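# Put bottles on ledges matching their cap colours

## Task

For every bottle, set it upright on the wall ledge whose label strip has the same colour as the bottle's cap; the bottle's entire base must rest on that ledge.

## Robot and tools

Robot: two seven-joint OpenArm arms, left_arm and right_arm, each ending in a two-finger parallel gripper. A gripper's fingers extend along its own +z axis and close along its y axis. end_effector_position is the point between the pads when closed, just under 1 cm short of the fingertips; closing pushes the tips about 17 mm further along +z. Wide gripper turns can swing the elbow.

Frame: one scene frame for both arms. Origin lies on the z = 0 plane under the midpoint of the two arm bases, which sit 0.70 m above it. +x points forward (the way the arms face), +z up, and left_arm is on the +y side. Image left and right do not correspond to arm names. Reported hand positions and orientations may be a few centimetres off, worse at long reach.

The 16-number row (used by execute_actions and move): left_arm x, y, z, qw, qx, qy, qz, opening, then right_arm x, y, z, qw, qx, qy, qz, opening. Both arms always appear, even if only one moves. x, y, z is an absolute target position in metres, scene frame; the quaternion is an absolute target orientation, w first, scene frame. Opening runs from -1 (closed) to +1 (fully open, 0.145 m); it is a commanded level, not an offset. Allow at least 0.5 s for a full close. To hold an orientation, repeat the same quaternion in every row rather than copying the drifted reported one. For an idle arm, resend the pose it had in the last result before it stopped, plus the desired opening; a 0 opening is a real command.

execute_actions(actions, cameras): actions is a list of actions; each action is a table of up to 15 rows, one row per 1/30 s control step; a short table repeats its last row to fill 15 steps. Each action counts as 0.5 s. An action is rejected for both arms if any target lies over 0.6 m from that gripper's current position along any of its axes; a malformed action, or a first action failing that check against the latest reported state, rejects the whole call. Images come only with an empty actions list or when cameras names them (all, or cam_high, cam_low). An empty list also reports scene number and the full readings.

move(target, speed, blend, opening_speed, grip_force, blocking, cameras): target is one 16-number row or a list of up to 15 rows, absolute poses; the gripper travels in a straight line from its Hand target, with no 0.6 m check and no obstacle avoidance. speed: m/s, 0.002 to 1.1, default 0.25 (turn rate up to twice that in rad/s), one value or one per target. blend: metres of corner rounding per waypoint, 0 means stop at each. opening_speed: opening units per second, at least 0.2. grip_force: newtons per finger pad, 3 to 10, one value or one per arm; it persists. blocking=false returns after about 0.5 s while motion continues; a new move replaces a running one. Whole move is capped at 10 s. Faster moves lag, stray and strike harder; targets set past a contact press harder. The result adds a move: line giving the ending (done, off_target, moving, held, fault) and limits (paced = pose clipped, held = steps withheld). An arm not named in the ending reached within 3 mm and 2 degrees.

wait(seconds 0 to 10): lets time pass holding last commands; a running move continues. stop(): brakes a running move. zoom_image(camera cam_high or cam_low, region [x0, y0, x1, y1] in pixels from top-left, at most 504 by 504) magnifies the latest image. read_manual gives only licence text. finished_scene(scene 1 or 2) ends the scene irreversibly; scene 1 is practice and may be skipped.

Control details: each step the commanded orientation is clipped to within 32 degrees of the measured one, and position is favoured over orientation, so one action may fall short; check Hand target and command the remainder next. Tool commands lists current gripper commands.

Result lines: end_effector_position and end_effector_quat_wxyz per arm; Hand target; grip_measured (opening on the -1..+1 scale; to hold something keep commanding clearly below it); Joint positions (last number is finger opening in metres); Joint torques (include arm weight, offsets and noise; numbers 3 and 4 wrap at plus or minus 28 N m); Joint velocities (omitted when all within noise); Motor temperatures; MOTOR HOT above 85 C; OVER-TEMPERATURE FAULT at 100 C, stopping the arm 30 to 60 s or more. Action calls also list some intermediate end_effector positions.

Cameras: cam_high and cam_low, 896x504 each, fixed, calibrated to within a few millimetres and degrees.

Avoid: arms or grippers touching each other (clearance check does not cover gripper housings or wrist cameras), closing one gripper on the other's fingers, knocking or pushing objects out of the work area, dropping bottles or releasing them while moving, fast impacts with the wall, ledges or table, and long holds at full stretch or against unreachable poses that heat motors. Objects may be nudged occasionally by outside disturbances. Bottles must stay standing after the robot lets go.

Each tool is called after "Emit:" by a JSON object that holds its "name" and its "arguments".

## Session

Emit:
{"name": "execute_actions", "arguments": {"actions": []}}

Emit:
{"name": "zoom_image", "arguments": {"camera": "cam_high", "region": [430, 190, 690, 410]}}

Emit:
{"name": "zoom_image", "arguments": {"camera": "cam_low", "region": [330, 120, 630, 390]}}

Scene clock: 0.00 s.
left_arm: end_effector_position=(+0.2239, +0.1828, +0.6144) grip_measured=+1.00 end_effector_quat_wxyz=(-0.319, +0.395, -0.515, +0.691) | right_arm: end_effector_position=(+0.4009, -0.1655, +0.3728) grip_measured=+1.00 end_effector_quat_wxyz=(+0.260, +0.265, +0.837, +0.401)
Joint positions: left_arm=[-1.106 0.942 0.535 2.339 -0.48 -0.199 -0.367 0.145] | right_arm=[0.583 0.619 -0.841 0.925 -1.182 -0.496 -0.047 0.145]
Joint velocities: within noise
Joint torques (N m): no reading
Motor temperatures (°C): left_arm=[20 21 22 20 21 23 21] | right_arm=[20 22 21 19 20 19 21]
Hand target: left_arm +0.2239, +0.1828, +0.6144; -0.319, +0.395, -0.515, +0.691 | right_arm +0.4009, -0.1655, +0.3728; +0.260, +0.265, +0.837, +0.401
Tool commands: left_gripper/opening=+1.0 right_gripper/opening=+1.0

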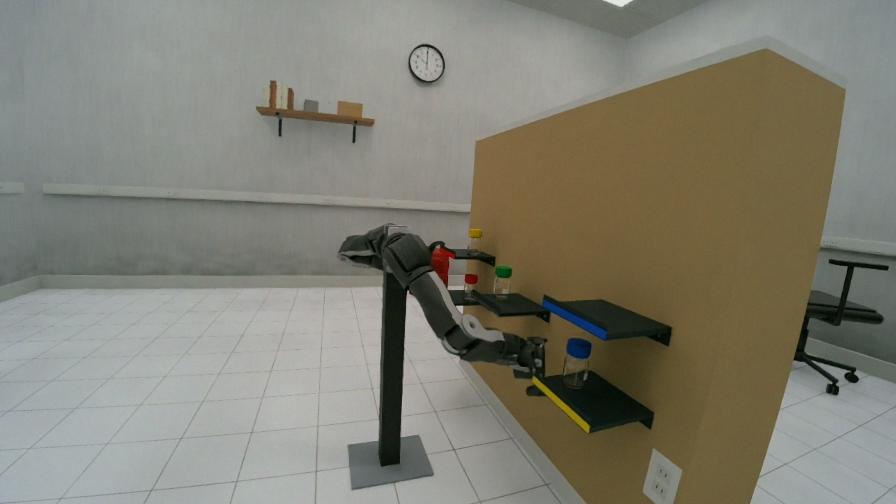

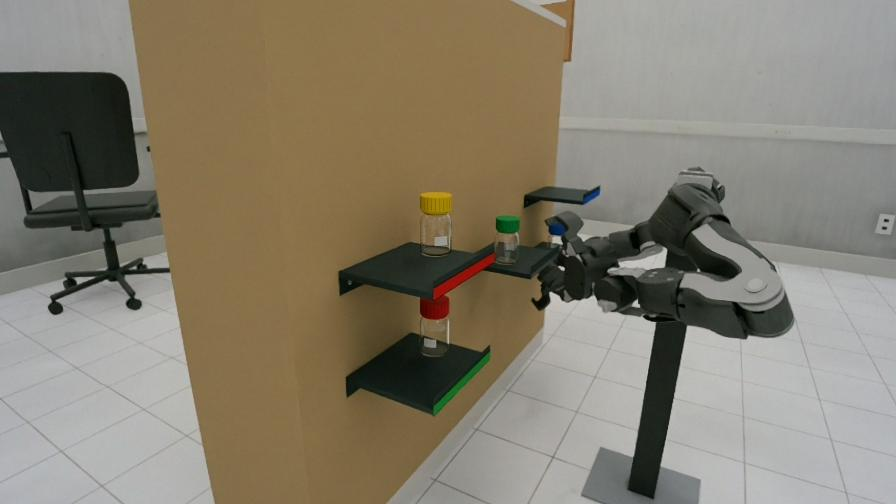

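Scaled by 1.938 from the camera's 896x504 image, which has a finer 1280x720 frame.

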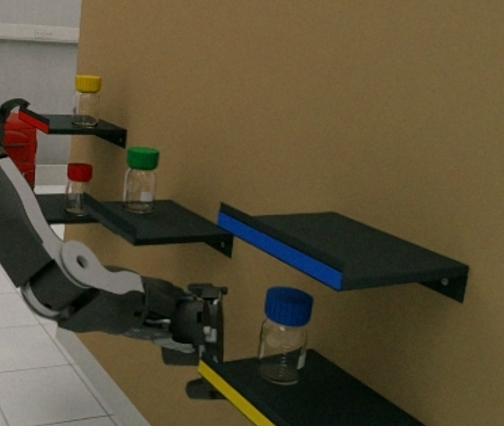

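Scaled by 1.680 from the camera's 896x504 image, which has a finer 1280x720 frame.

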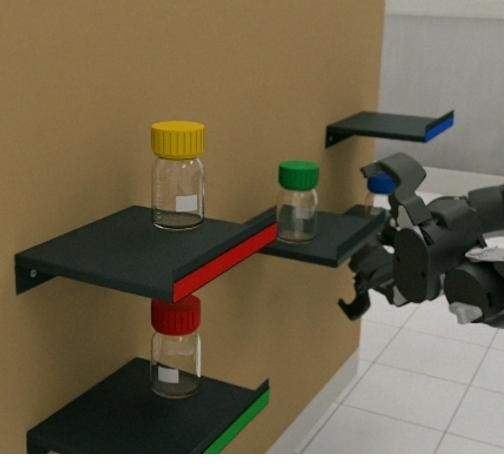

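Emit:
{"name": "move", "arguments": {"target": [[0.235,0.22,0.56,-0.17,0.62,-0.27,0.71,0.3,0.29,-0.19,0.385,0.26,0.265,0.837,0.401,0.3],[0.25,0.29,0.5,0,0.7934,0,0.6088,0.3,0.25,-0.22,0.42,0,0.7934,0,0.6088,0.3]], "speed": [0.25,0.35], "blend": [0.02,0]}}

Scene clock: 93.13 s.
left_arm: end_effector_position=(+0.2500, +0.2890, +0.5009) grip_measured=+0.30 end_effector_quat_wxyz=(+0.000, +0.792, +0.001, +0.610) | right_arm: end_effector_position=(+0.2499, -0.2186, +0.4197) grip_measured=+0.30 end_effector_quat_wxyz=(-0.002, +0.793, +0.003, +0.610)
Joint positions: left_arm=[-0.958 0.97 0.352 2.057 0.968 -0.141 -0.218 0.098] | right_arm=[-0.577 0.579 -0.119 1.858 0.503 -0.131 -0.248 0.098]
Joint torques (N m): left_arm=[0.51 3.84 2.56 2.45 0.11 -0.59 0.22] | right_arm=[0.28 2.7 2.41 4.21 0.04 -0.29 -0.11]
Hand target: left_arm +0.2500, +0.2900, +0.5001; +0.000, +0.793, +0.000, +0.609 | right_arm +0.2500, -0.2199, +0.4200; +0.000, +0.793, +0.000, +0.609
Off the commanded pose: left_arm 0.001 m, 0 deg | right_arm 0.001 m, 0 deg.
move: done

Emit:
{"name": "move", "arguments": {"target": [[0.27,0.335,0.515,0,0.7934,0,0.6088,0.3,0.26,-0.31,0.5,0,0.7934,0,0.6088,0.3],[0.325,0.343,0.506,0,0.7934,0,0.6088,0.3,0.325,-0.341,0.509,0,0.7934,0,0.6088,0.3]], "speed": [0.2,0.15], "blend": [0.02,0], "cameras": ["all"]}}

Emit:
{"name": "zoom_image", "arguments": {"camera": "cam_low", "region": [370, 260, 530, 400]}}

Emit:
{"name": "zoom_image", "arguments": {"camera": "cam_high", "region": [500, 300, 660, 430]}}

Emit:
{"name": "zoom_image", "arguments": {"camera": "cam_low", "region": [520, 170, 640, 280]}}

Scene clock: 108.53 s.
left_arm: end_effector_position=(+0.3257, +0.3428, +0.5085) grip_measured=+0.30 end_effector_quat_wxyz=(-0.001, +0.791, +0.000, +0.612) | right_arm: end_effector_position=(+0.3258, -0.3426, +0.5121) grip_measured=+0.30 end_effector_quat_wxyz=(+0.004, +0.790, -0.001, +0.613)
Joint positions: left_arm=[-0.442 1.215 0.04 1.67 1.204 -0.116 -0.08 0.098] | right_arm=[-0.412 1.058 0.168 1.685 1.064 0.041 -0.025 0.098]
Joint torques (N m): left_arm=[3.71 6.32 2.21 1.55 0.13 -0.54 0.17] | right_arm=[2.18 6.42 2.84 2.1 0.19 -0.33 0.18]
Hand target: left_arm +0.3250, +0.3430, +0.5060; +0.000, +0.793, +0.000, +0.609 | right_arm +0.3250, -0.3410, +0.5090; +0.000, +0.793, +0.000, +0.609
Off the commanded pose: left_arm 0.003 m, 0 deg | right_arm 0.004 m, 1 deg.
move: off_target (right_arm)

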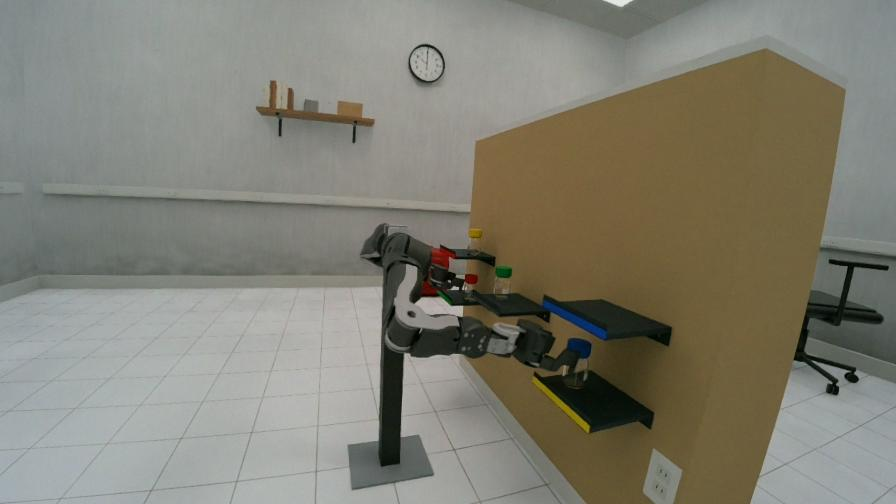

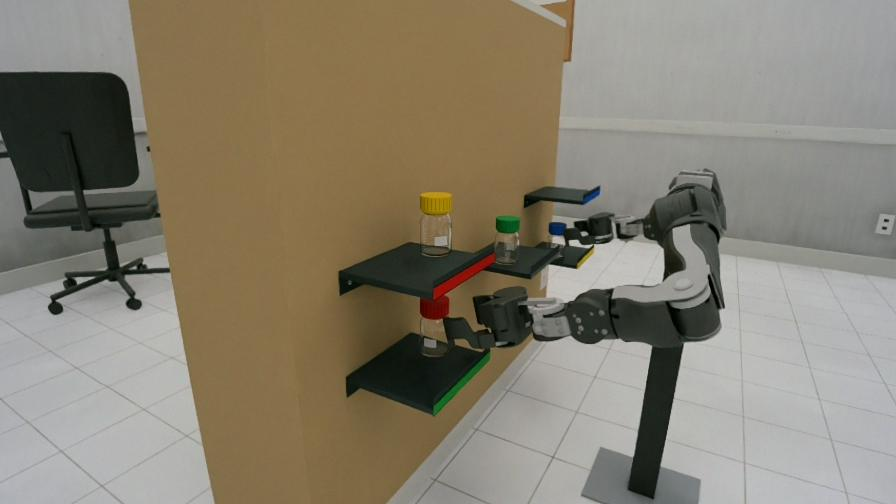

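Scaled by 3.150 from the camera's 896x504 image, which has a finer 1280x720 frame.

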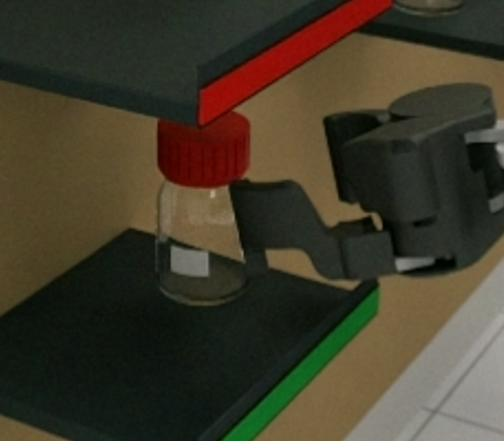

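Scaled by 3.150 from the camera's 896x504 image, which has a finer 1280x720 frame.

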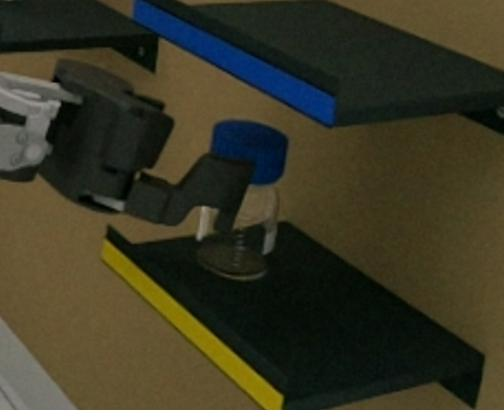

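Scaled by 4.200 from the camera's 896x504 image, which has a finer 1280x720 frame.

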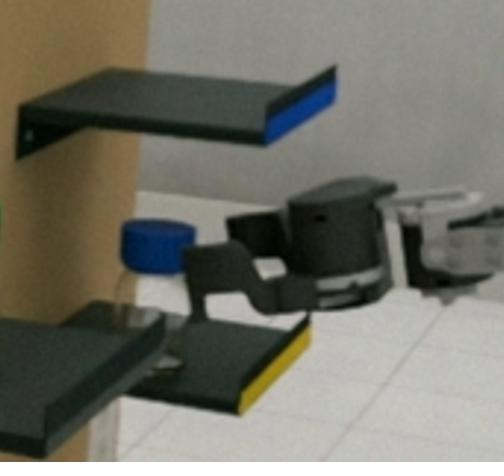

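Emit:
{"name": "move", "arguments": {"target": [[0.386,0.343,0.513,0,0.7934,0,0.6088,0.3,0.382,-0.341,0.509,0,0.7934,0,0.6088,0.3],[0.386,0.343,0.513,0,0.7934,0,0.6088,-0.7,0.382,-0.341,0.509,0,0.7934,0,0.6088,-0.7],[0.384,0.343,0.523,0,0.7934,0,0.6088,-0.7,0.38,-0.341,0.52,0,0.7934,0,0.6088,-0.7]], "speed": [0.1,0.05,0.05], "opening_speed": 0.9, "grip_force": 8, "blend": [0,0,0], "cameras": ["all"]}}

Emit:
{"name": "zoom_image", "arguments": {"camera": "cam_low", "region": [370, 260, 530, 400]}}

Emit:
{"name": "zoom_image", "arguments": {"camera": "cam_high", "region": [500, 300, 660, 430]}}

Scene clock: 193.77 s.
left_arm: end_effector_position=(+0.3837, +0.3422, +0.5205) grip_measured=-0.26 end_effector_quat_wxyz=(+0.002, +0.796, -0.001, +0.605) | right_arm: end_effector_position=(+0.3809, -0.3400, +0.5219) grip_measured=-0.56 end_effector_quat_wxyz=(-0.002, +0.790, +0.001, +0.613)
Joint positions: left_arm=[0.149 1.12 -0.31 1.468 1.146 0.094 -0.036 0.056] | right_arm=[0.076 1.045 -0.17 1.489 1.056 0.14 -0.009 0.034]
Joint torques (N m): left_arm=[5.29 7.37 3.99 3.33 0.17 -0.79 -0.03] | right_arm=[3.18 7.4 4.19 2.45 0.18 -0.24 -0.14]
Hand target: left_arm +0.3840, +0.3430, +0.5230; +0.000, +0.793, +0.000, +0.609 | right_arm +0.3800, -0.3410, +0.5200; +0.000, +0.793, +0.000, +0.609
Off the commanded pose: left_arm 0.003 m, 1 deg | right_arm 0.002 m, 1 deg.
grip_force (N): 8, 8
move: done; target 2's new opening was sent with left_arm's hand 0.004 m and 1 deg from that target

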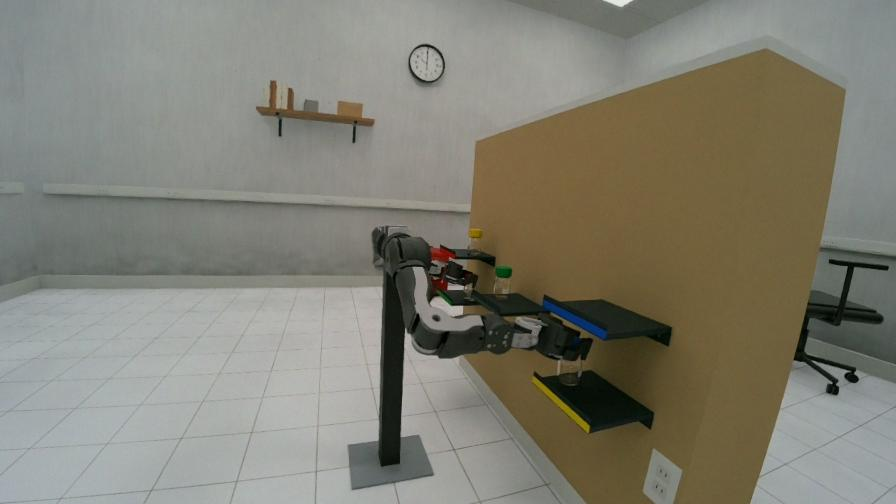

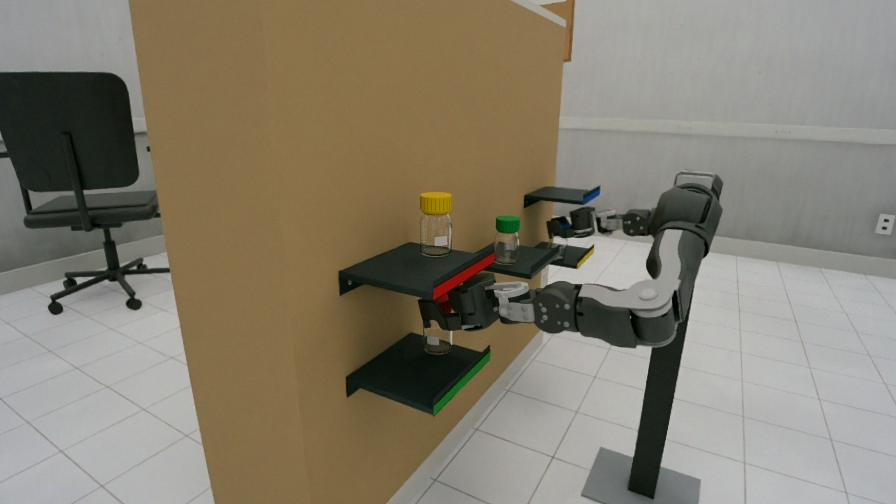

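Scaled by 3.150 from the camera's 896x504 image, which has a finer 1280x720 frame.

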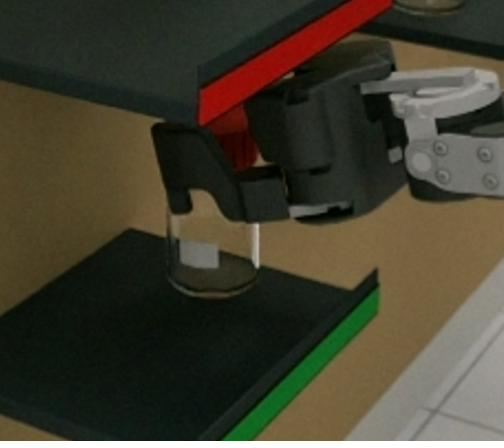

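Scaled by 3.150 from the camera's 896x504 image, which has a finer 1280x720 frame.

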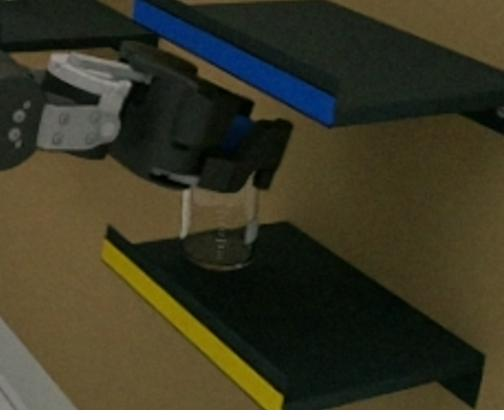

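Emit:
{"name": "zoom_image", "arguments": {"camera": "cam_low", "region": [530, 190, 610, 260]}}

Emit:
{"name": "zoom_image", "arguments": {"camera": "cam_high", "region": [540, 320, 610, 400]}}

Scaled by 6.300 from the camera's 896x504 image, which has a finer 1280x720 frame.

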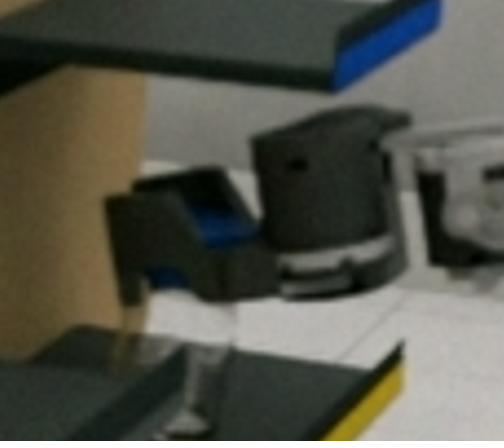

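Scaled by 6.300 from the camera's 896x504 image, which has a finer 1280x720 frame.

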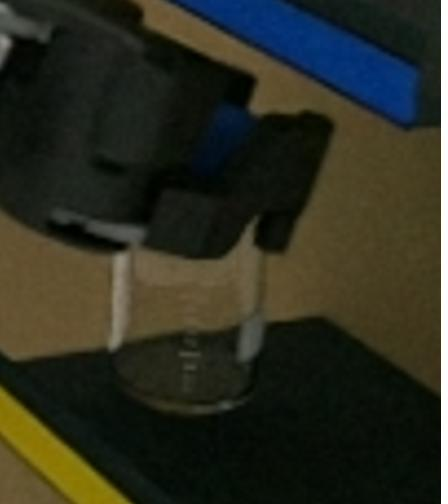

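Emit:
{"name": "move", "arguments": {"target": [[0.384,0.343,0.523,0,0.7934,0,0.6088,-0.7,0.382,-0.341,0.509,0,0.7934,0,0.6088,-0.7],[0.384,0.343,0.523,0,0.7934,0,0.6088,-0.7,0.382,-0.341,0.509,0,0.7934,0,0.6088,0.3],[0.384,0.343,0.523,0,0.7934,0,0.6088,-0.7,0.361,-0.341,0.51,0,0.7934,0,0.6088,0.3],[0.384,0.343,0.523,0,0.7934,0,0.6088,-0.7,0.361,-0.341,0.51,0,0.7934,0,0.6088,-0.7]], "speed": [0.03,0.05,0.06,0.05], "opening_speed": 0.8, "blend": [0,0,0,0], "cameras": ["all"]}}

Emit:
{"name": "zoom_image", "arguments": {"camera": "cam_high", "region": [540, 320, 610, 400]}}

Scene clock: 226.70 s.
left_arm: end_effector_position=(+0.3837, +0.3422, +0.5205) grip_measured=-0.26 end_effector_quat_wxyz=(+0.002, +0.796, -0.001, +0.605) | right_arm: end_effector_position=(+0.3607, -0.3401, +0.5081) grip_measured=-0.25 end_effector_quat_wxyz=(-0.001, +0.795, +0.002, +0.606)
Joint positions: left_arm=[0.149 1.12 -0.31 1.468 1.146 0.094 -0.036 0.056] | right_arm=[-0.082 1.07 -0.105 1.544 1.073 0.082 -0.023 0.057]
Joint torques (N m): left_arm=[5.29 7.37 3.99 3.33 0.17 -0.79 -0.03] | right_arm=[3.23 7 5.15 2.56 0.16 -0.54 -0.07]
Motor temperatures (°C): left_arm=[22 26 26 21 21 25 21] | right_arm=[22 25 23 20 20 20 21]
Hand target: left_arm +0.3840, +0.3430, +0.5230; +0.000, +0.793, +0.000, +0.609 | right_arm +0.3610, -0.3409, +0.5100; +0.000, +0.793, +0.000, +0.609
Off the commanded pose: left_arm 0.003 m, 1 deg | right_arm 0.002 m, 0 deg.
grip_force (N): 8, 8
move: done; target 2's new opening was sent with right_arm's hand 0.009 m and 2 deg from that target

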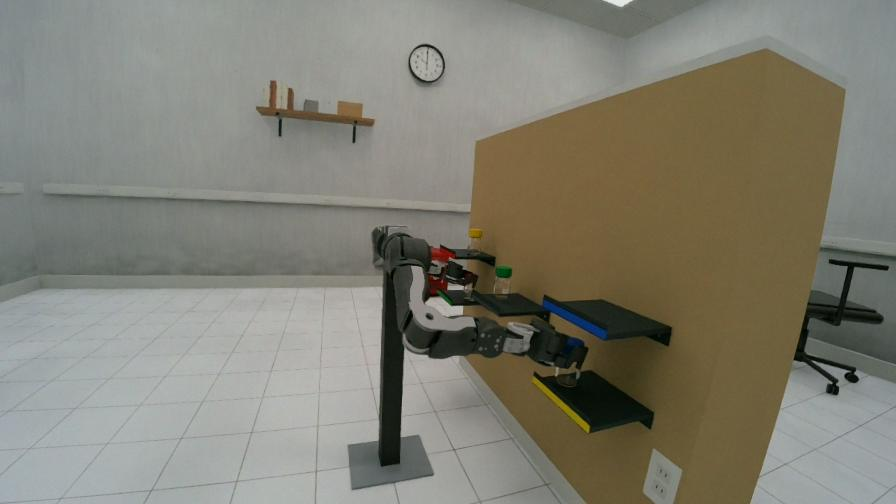

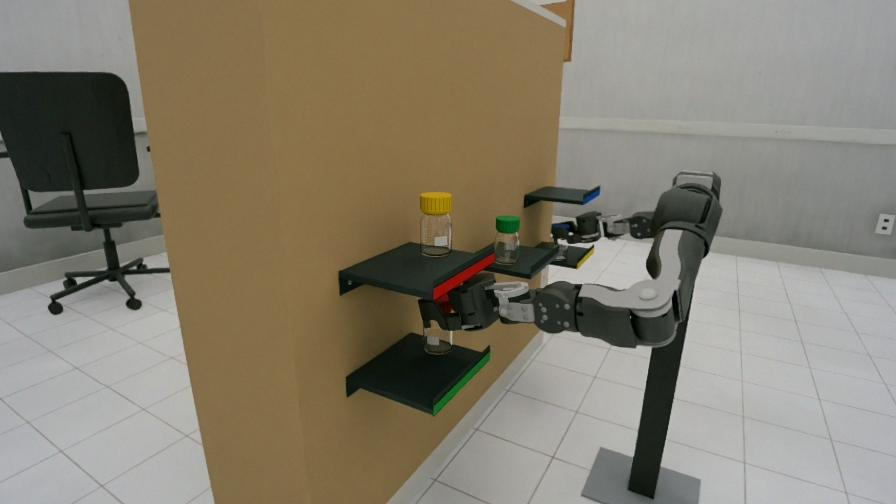

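Scaled by 6.300 from the camera's 896x504 image, which has a finer 1280x720 frame.

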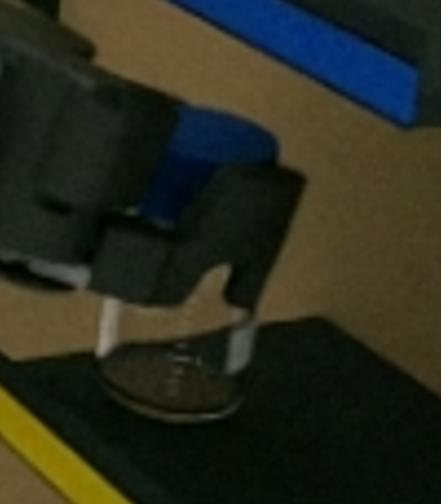

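Emit:
{"name": "move", "arguments": {"target": [[0.36,0.343,0.533,0,0.7934,0,0.6088,-0.7,0.357,-0.341,0.525,0,0.7934,0,0.6088,-0.7],[0.337,0.343,0.545,0,0.7934,0,0.6088,-0.7,0.346,-0.341,0.541,0,0.7934,0,0.6088,-0.7],[0.330,0.343,0.556,0,0.7934,0,0.6088,-0.7,0.338,-0.341,0.554,0,0.7934,0,0.6088,-0.7],[0.272,0.345,0.562,0,0.7934,0,0.6088,-0.7,0.275,-0.345,0.56,0,0.7934,0,0.6088,-0.7]], "speed": [0.06,0.06,0.06,0.12], "blend": [0.005,0.004,0.004,0], "cameras": ["all"]}}

Scene clock: 261.47 s.
left_arm: end_effector_position=(+0.2707, +0.3464, +0.5583) grip_measured=-0.26 end_effector_quat_wxyz=(-0.001, +0.797, +0.004, +0.604) | right_arm: end_effector_position=(+0.2737, -0.3457, +0.5557) grip_measured=-0.25 end_effector_quat_wxyz=(+0.000, +0.798, -0.004, +0.603)
Joint positions: left_arm=[-0.978 0.989 0.781 1.964 1.169 0.152 0.03 0.056] | right_arm=[-0.878 0.952 0.733 1.953 1.119 0.207 0.052 0.057]
Joint torques (N m): left_arm=[1.96 4.29 3.81 3.1 0.11 -0.79 0.24] | right_arm=[1.52 4.92 5.42 2.55 0.12 -0.59 0.18]
Hand target: left_arm +0.2720, +0.3450, +0.5620; +0.000, +0.793, +0.000, +0.609 | right_arm +0.2750, -0.3450, +0.5601; +0.000, +0.793, +0.000, +0.609
Off the commanded pose: left_arm 0.004 m, 1 deg | right_arm 0.005 m, 1 deg.
grip_force (N): 8, 8
move: off_target (left_arm, right_arm)

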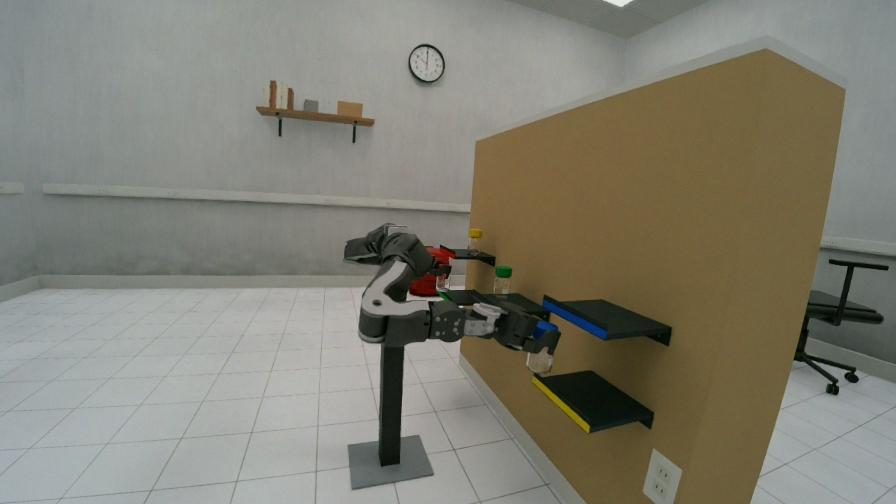

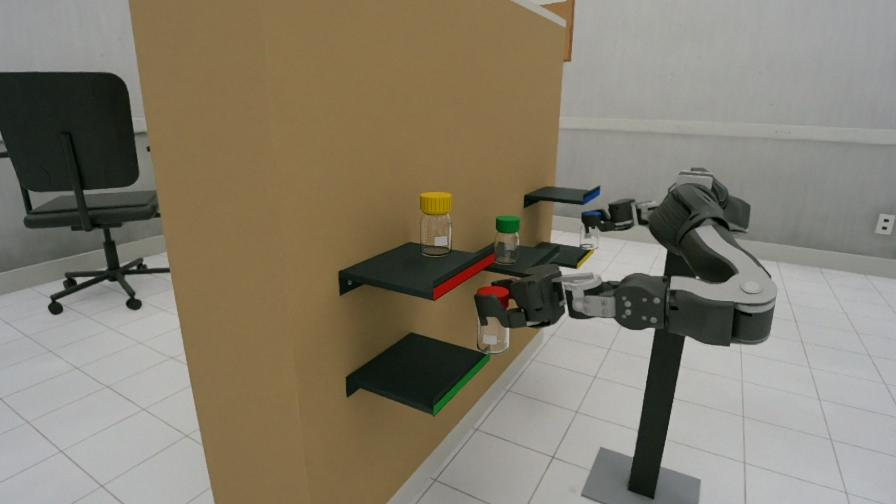

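Emit:
{"name": "move", "arguments": {"target": [[0.25,0.36,0.6,0,0.7934,0,0.6088,-0.7,0.25,-0.35,0.6,0,0.7934,0,0.6088,-0.7],[0.25,0.41,0.74,0,0.7934,0,0.6088,-0.7,0.25,-0.37,0.74,0,0.7934,0,0.6088,-0.7],[0.26,0.44,0.757,0,0.7934,0,0.6088,-0.7,0.265,-0.37,0.757,0,0.7934,0,0.6088,-0.7]], "speed": [0.12,0.15,0.12], "blend": [0.02,0.02,0], "cameras": ["all"]}}

Scene clock: 278.20 s.
left_arm: end_effector_position=(+0.2601, +0.4409, +0.7555) grip_measured=-0.26 end_effector_quat_wxyz=(-0.006, +0.764, -0.018, +0.644) | right_arm: end_effector_position=(+0.2658, -0.3694, +0.7561) grip_measured=-0.25 end_effector_quat_wxyz=(+0.000, +0.751, +0.007, +0.661)
Joint positions: left_arm=[-0.86 1.254 1.574 1.505 1.103 0.782 0.609 0.056] | right_arm=[-0.906 1.178 1.566 1.898 1.489 0.785 0.112 0.057]
Joint torques (N m): left_arm=[2.6 6.71 2.73 0.99 0.36 -0.45 0.23] | right_arm=[1.57 4.34 3.99 0.59 0.25 -0.38 -0.14]
Hand target: left_arm +0.2602, +0.4401, +0.7567; -0.003, +0.764, -0.019, +0.645 | right_arm +0.2653, -0.3700, +0.7567; +0.001, +0.750, +0.005, +0.661
Off the commanded pose: left_arm 0.002 m, 6 deg | right_arm 0.001 m, 8 deg.
joint sent to its limit (left arm) — joint 3 (upper arm roll), upper limit; joint 6 (wrist pitch), upper limit. The joint targets are off in orientation, not in position.
joint sent to its limit (right arm) — joint 3 (upper arm roll), upper limit; joint 6 (wrist pitch), upper limit. The joint targets are off in orientation, not in position.
grip_force (N): 8, 8
move: off_target (left_arm, right_arm); blend cut to 0.018 m at target 2

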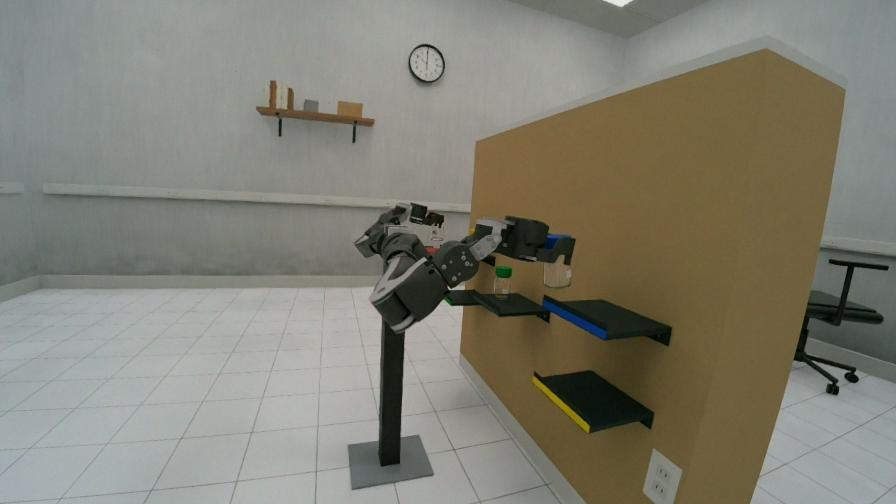

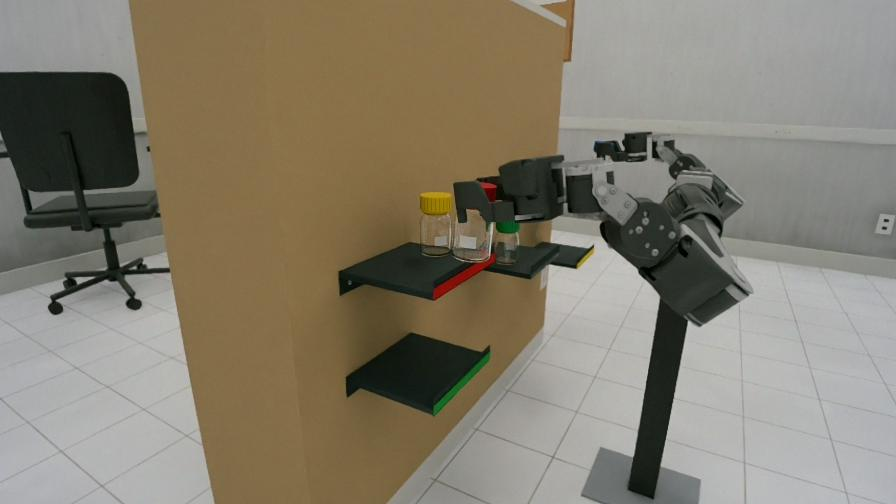

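Emit:
{"name": "move", "arguments": {"target": [[0.32,0.44,0.757,0,0.7934,0,0.6088,-0.7,0.32,-0.37,0.757,0,0.7934,0,0.6088,-0.7],[0.38,0.438,0.755,0,0.7934,0,0.6088,-0.7,0.378,-0.365,0.755,0,0.7934,0,0.6088,-0.7],[0.38,0.438,0.728,0,0.7934,0,0.6088,-0.7,0.378,-0.365,0.726,0,0.7934,0,0.6088,-0.7]], "speed": [0.1,0.1,0.06], "blend": [0.02,0.003,0], "cameras": ["all"]}}

Emit:
{"name": "zoom_image", "arguments": {"camera": "cam_low", "region": [330, 140, 530, 310]}}

Emit:
{"name": "zoom_image", "arguments": {"camera": "cam_high", "region": [520, 220, 690, 350]}}

Scene clock: 291.93 s.
left_arm: end_effector_position=(+0.3800, +0.4373, +0.7263) grip_measured=-0.26 end_effector_quat_wxyz=(+0.001, +0.797, -0.001, +0.604) | right_arm: end_effector_position=(+0.3778, -0.3641, +0.7218) grip_measured=-0.25 end_effector_quat_wxyz=(+0.001, +0.799, +0.015, +0.602)
Joint positions: left_arm=[-1.129 1.706 1.422 1.125 1.395 0.543 0.37 0.056] | right_arm=[-1.256 1.645 1.563 1.526 1.56 0.587 -0.002 0.057]
Joint torques (N m): left_arm=[5.6 3.81 3.37 0.87 0.41 -0.88 -0.04] | right_arm=[4.39 2.28 5.48 0.43 0.14 -0.79 -0.16]
Hand target: left_arm +0.3800, +0.4380, +0.7279; +0.000, +0.793, +0.000, +0.609 | right_arm +0.3780, -0.3652, +0.7260; +0.003, +0.793, +0.013, +0.609
Off the commanded pose: left_arm 0.002 m, 1 deg | right_arm 0.004 m, 2 deg.
joint sent to its limit (right arm) — joint 3 (upper arm roll), upper limit; joint 5 (forearm roll), upper limit. The joint targets still meet the commanded pose.
grip_force (N): 8, 8
move: off_target (right_arm)

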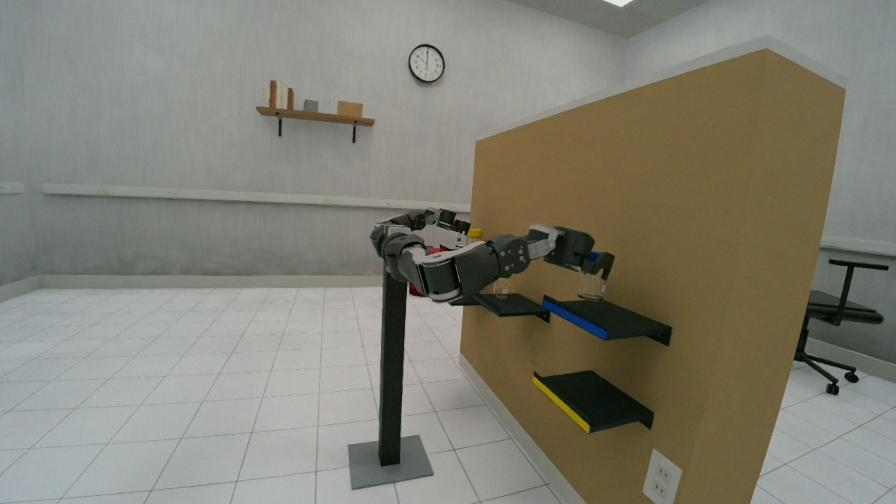

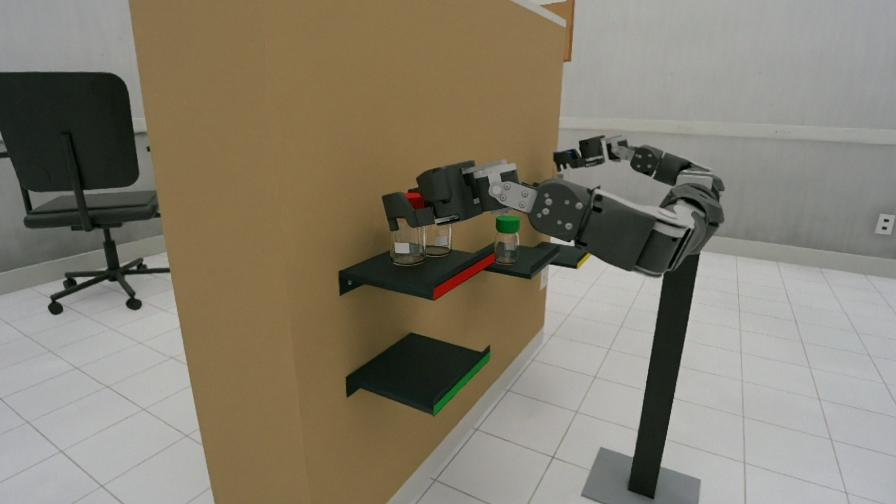

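Scaled by 2.520 from the camera's 896x504 image, which has a finer 1280x720 frame.

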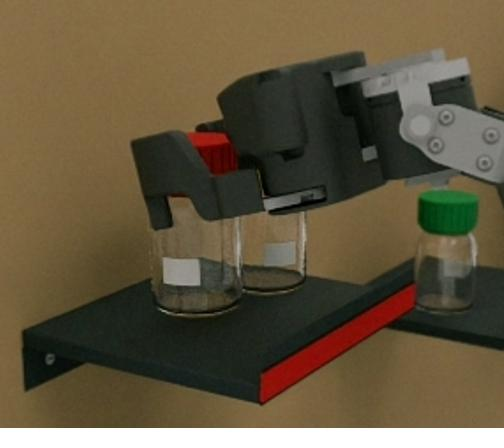

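Scaled by 2.965 from the camera's 896x504 image, which has a finer 1280x720 frame.

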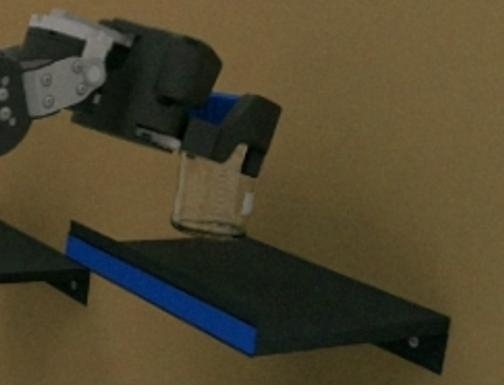

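Emit:
{"name": "move", "arguments": {"target": [[0.38,0.438,0.718,0,0.7934,0,0.6088,-0.7,0.378,-0.365,0.715,0,0.7934,0,0.6088,-0.7],[0.38,0.438,0.706,0,0.7934,0,0.6088,-0.7,0.378,-0.365,0.703,0,0.7934,0,0.6088,-0.7]], "speed": [0.05,0.025], "blend": [0.001,0], "cameras": ["all"]}}

Emit:
{"name": "zoom_image", "arguments": {"camera": "cam_low", "region": [330, 140, 530, 310]}}

Emit:
{"name": "zoom_image", "arguments": {"camera": "cam_high", "region": [520, 220, 690, 350]}}

Scene clock: 303.07 s.
left_arm: end_effector_position=(+0.3806, +0.4367, +0.7099) grip_measured=-0.26 end_effector_quat_wxyz=(+0.002, +0.790, -0.002, +0.613) | right_arm: end_effector_position=(+0.3777, -0.3642, +0.7032) grip_measured=-0.25 end_effector_quat_wxyz=(+0.002, +0.795, +0.015, +0.606)
Joint positions: left_arm=[-1.205 1.678 1.422 1.157 1.432 0.451 0.35 0.056] | right_arm=[-1.311 1.618 1.531 1.555 1.56 0.489 -0.007 0.057]
Joint torques (N m): left_arm=[4.39 2.91 2.43 0.85 0.31 -0.59 -0.04] | right_arm=[3.52 1.75 4.03 0.47 0.13 -0.8 -0.13]
Hand target: left_arm +0.3800, +0.4381, +0.7060; +0.000, +0.793, +0.000, +0.609 | right_arm +0.3780, -0.3651, +0.7030; +0.004, +0.793, +0.013, +0.609
Off the commanded pose: left_arm 0.004 m, 1 deg | right_arm 0.001 m, 2 deg.
joint sent to its limit (right arm) — joint 1 (shoulder pitch), lower limit; joint 5 (forearm roll), upper limit. The joint targets still meet the commanded pose.
grip_force (N): 8, 8
move: off_target (left_arm)

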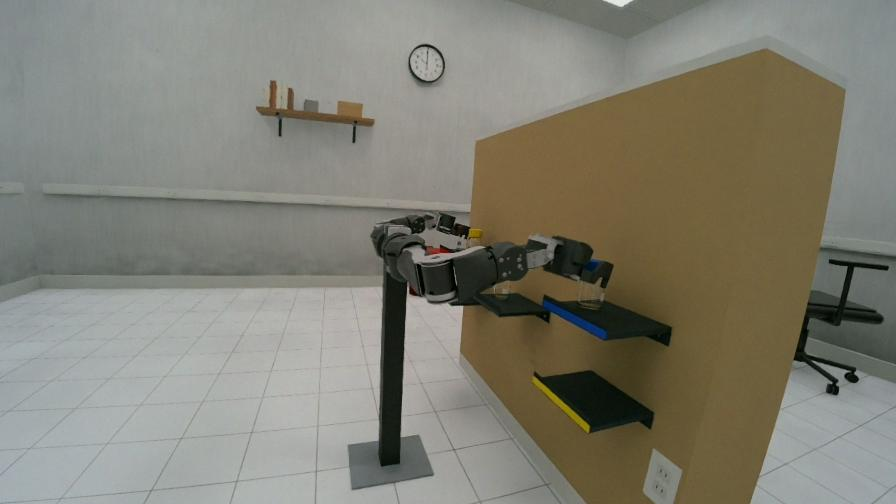

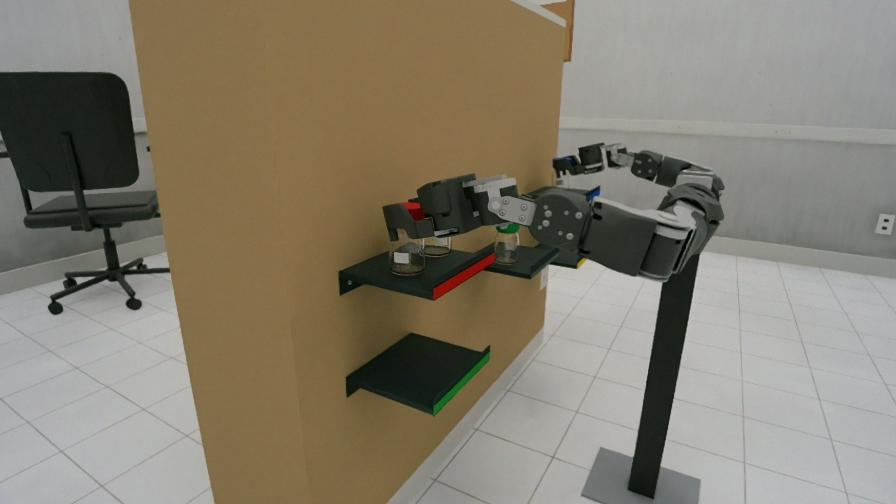

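Scaled by 2.520 from the camera's 896x504 image, which has a finer 1280x720 frame.

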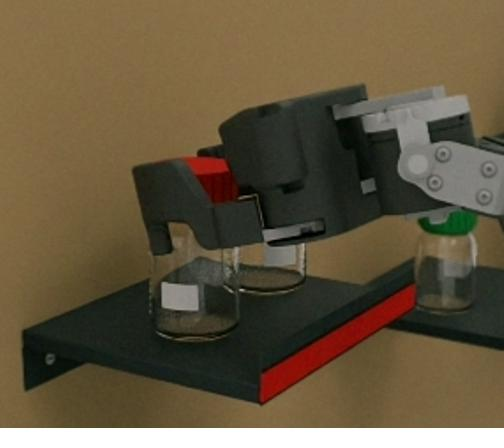

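Scaled by 2.965 from the camera's 896x504 image, which has a finer 1280x720 frame.

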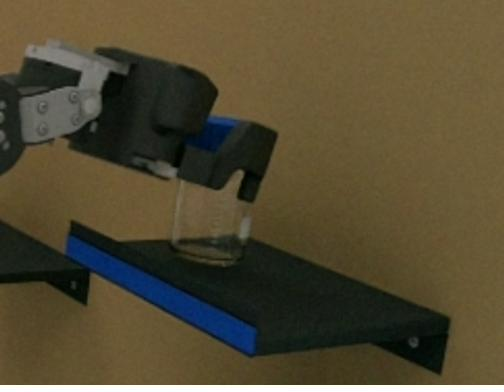

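Emit:
{"name": "move", "arguments": {"target": [[0.3805,0.437,0.7095,0.001,0.791,-0.001,0.611,-0.7,0.378,-0.365,0.697,0,0.7934,0,0.6088,-0.7]], "speed": 0.02}}

Scene clock: 308.90 s.
left_arm: end_effector_position=(+0.3806, +0.4367, +0.7099) grip_measured=-0.26 end_effector_quat_wxyz=(+0.002, +0.790, -0.002, +0.613) | right_arm: end_effector_position=(+0.3781, -0.3642, +0.7003) grip_measured=-0.25 end_effector_quat_wxyz=(+0.002, +0.791, +0.015, +0.612)
Joint positions: left_arm=[-1.205 1.678 1.422 1.157 1.432 0.451 0.35 0.056] | right_arm=[-1.311 1.612 1.509 1.562 1.56 0.452 -0.009 0.057]
Joint torques (N m): left_arm=[5.76 3.55 3.25 0.7 0.29 -0.47 -0.01] | right_arm=[3.36 1.83 3.02 0.5 0.14 -0.53 -0.17]
Hand target: left_arm +0.3805, +0.4371, +0.7095; +0.001, +0.791, -0.001, +0.611 | right_arm +0.3780, -0.3651, +0.6969; +0.004, +0.793, +0.013, +0.609
Off the commanded pose: left_arm 0.001 m, 0 deg | right_arm 0.003 m, 2 deg.
joint sent to its limit (right arm) — joint 1 (shoulder pitch), lower limit; joint 5 (forearm roll), upper limit. The joint targets still meet the commanded pose.
grip_force (N): 8, 8
move: done

Emit:
{"name": "move", "arguments": {"target": [[0.3805,0.437,0.7097,0.001,0.791,-0.001,0.611,-0.7,0.378,-0.365,0.7025,0.002,0.792,0.014,0.611,-0.7],[0.3805,0.437,0.7097,0.001,0.791,-0.001,0.611,0.02,0.378,-0.365,0.7025,0.002,0.792,0.014,0.611,0.3],[0.3,0.437,0.714,0.001,0.791,-0.001,0.611,0.02,0.29,-0.365,0.71,0.002,0.792,0.014,0.611,0.3]], "speed": [0.03,0.05,0.1], "opening_speed": 0.6, "blend": [0,0,0], "cameras": ["all"]}}

Emit:
{"name": "zoom_image", "arguments": {"camera": "cam_low", "region": [330, 140, 630, 310]}}

Emit:
{"name": "zoom_image", "arguments": {"camera": "cam_high", "region": [440, 210, 690, 350]}}

Scene clock: 328.13 s.
left_arm: end_effector_position=(+0.3000, +0.4380, +0.7144) grip_measured=+0.02 end_effector_quat_wxyz=(-0.001, +0.790, +0.001, +0.613) | right_arm: end_effector_position=(+0.2900, -0.3659, +0.7097) grip_measured=+0.30 end_effector_quat_wxyz=(+0.003, +0.791, +0.012, +0.611)
Joint positions: left_arm=[-1.122 1.338 1.529 1.473 1.316 0.615 0.406 0.077] | right_arm=[-1.173 1.233 1.565 1.879 1.519 0.645 0.063 0.098]
Joint torques (N m): left_arm=[2.57 4.29 3.51 1.06 0.25 -0.46 0.24] | right_arm=[1.6 3.6 4.74 0.39 0.09 -0.3 0.17]
Hand target: left_arm +0.3000, +0.4371, +0.7140; +0.001, +0.791, -0.001, +0.611 | right_arm +0.2900, -0.3651, +0.7100; +0.002, +0.792, +0.014, +0.611
Off the commanded pose: left_arm 0.001 m, 0 deg | right_arm 0.001 m, 0 deg.
joint sent to its limit (right arm) — joint 3 (upper arm roll), upper limit. The joint targets still meet the commanded pose.
grip_force (N): 8, 8
move: done

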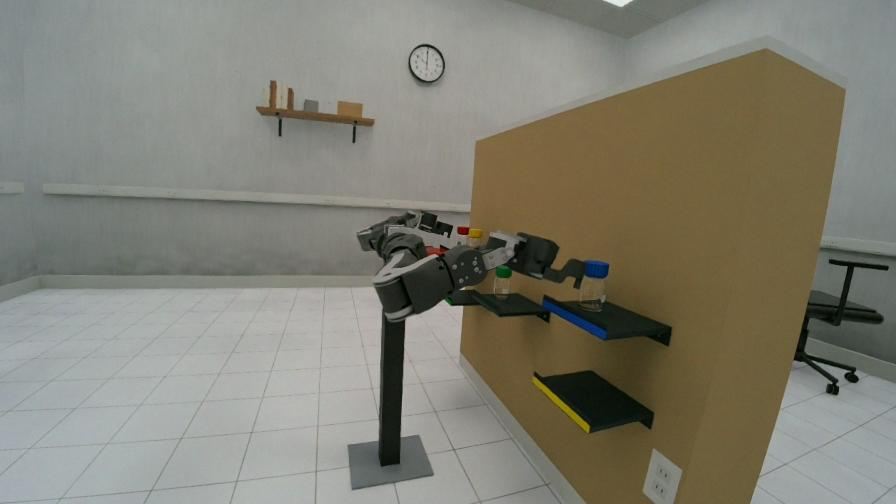

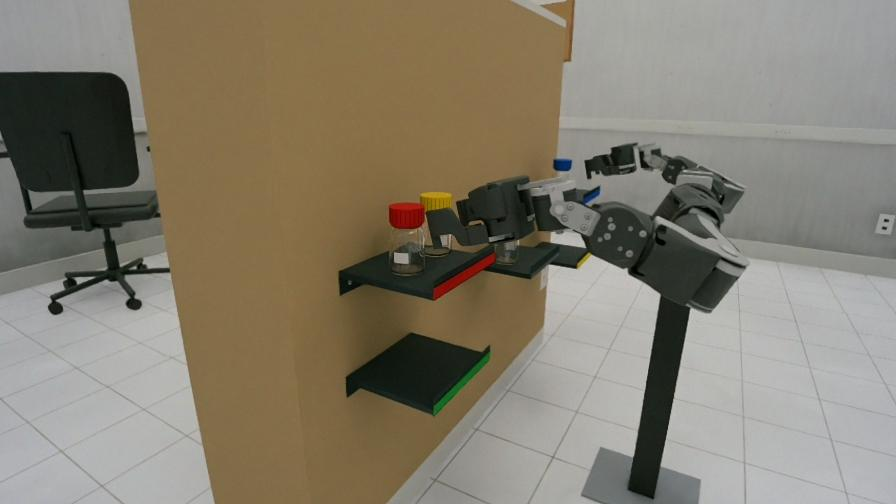

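Scaled by 1.680 from the camera's 896x504 image, which has a finer 1280x720 frame.

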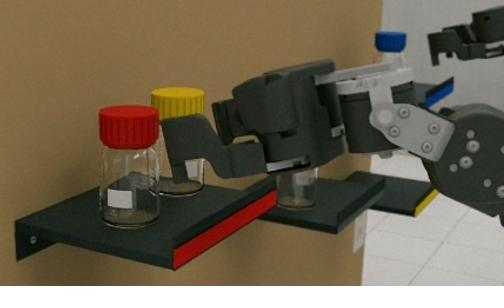

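Scaled by 2.016 from the camera's 896x504 image, which has a finer 1280x720 frame.

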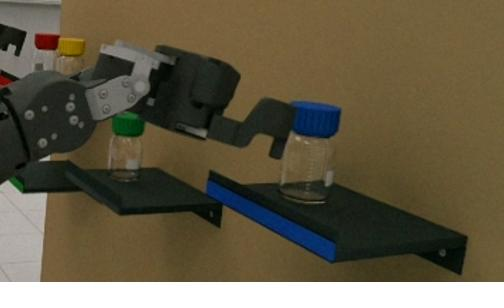

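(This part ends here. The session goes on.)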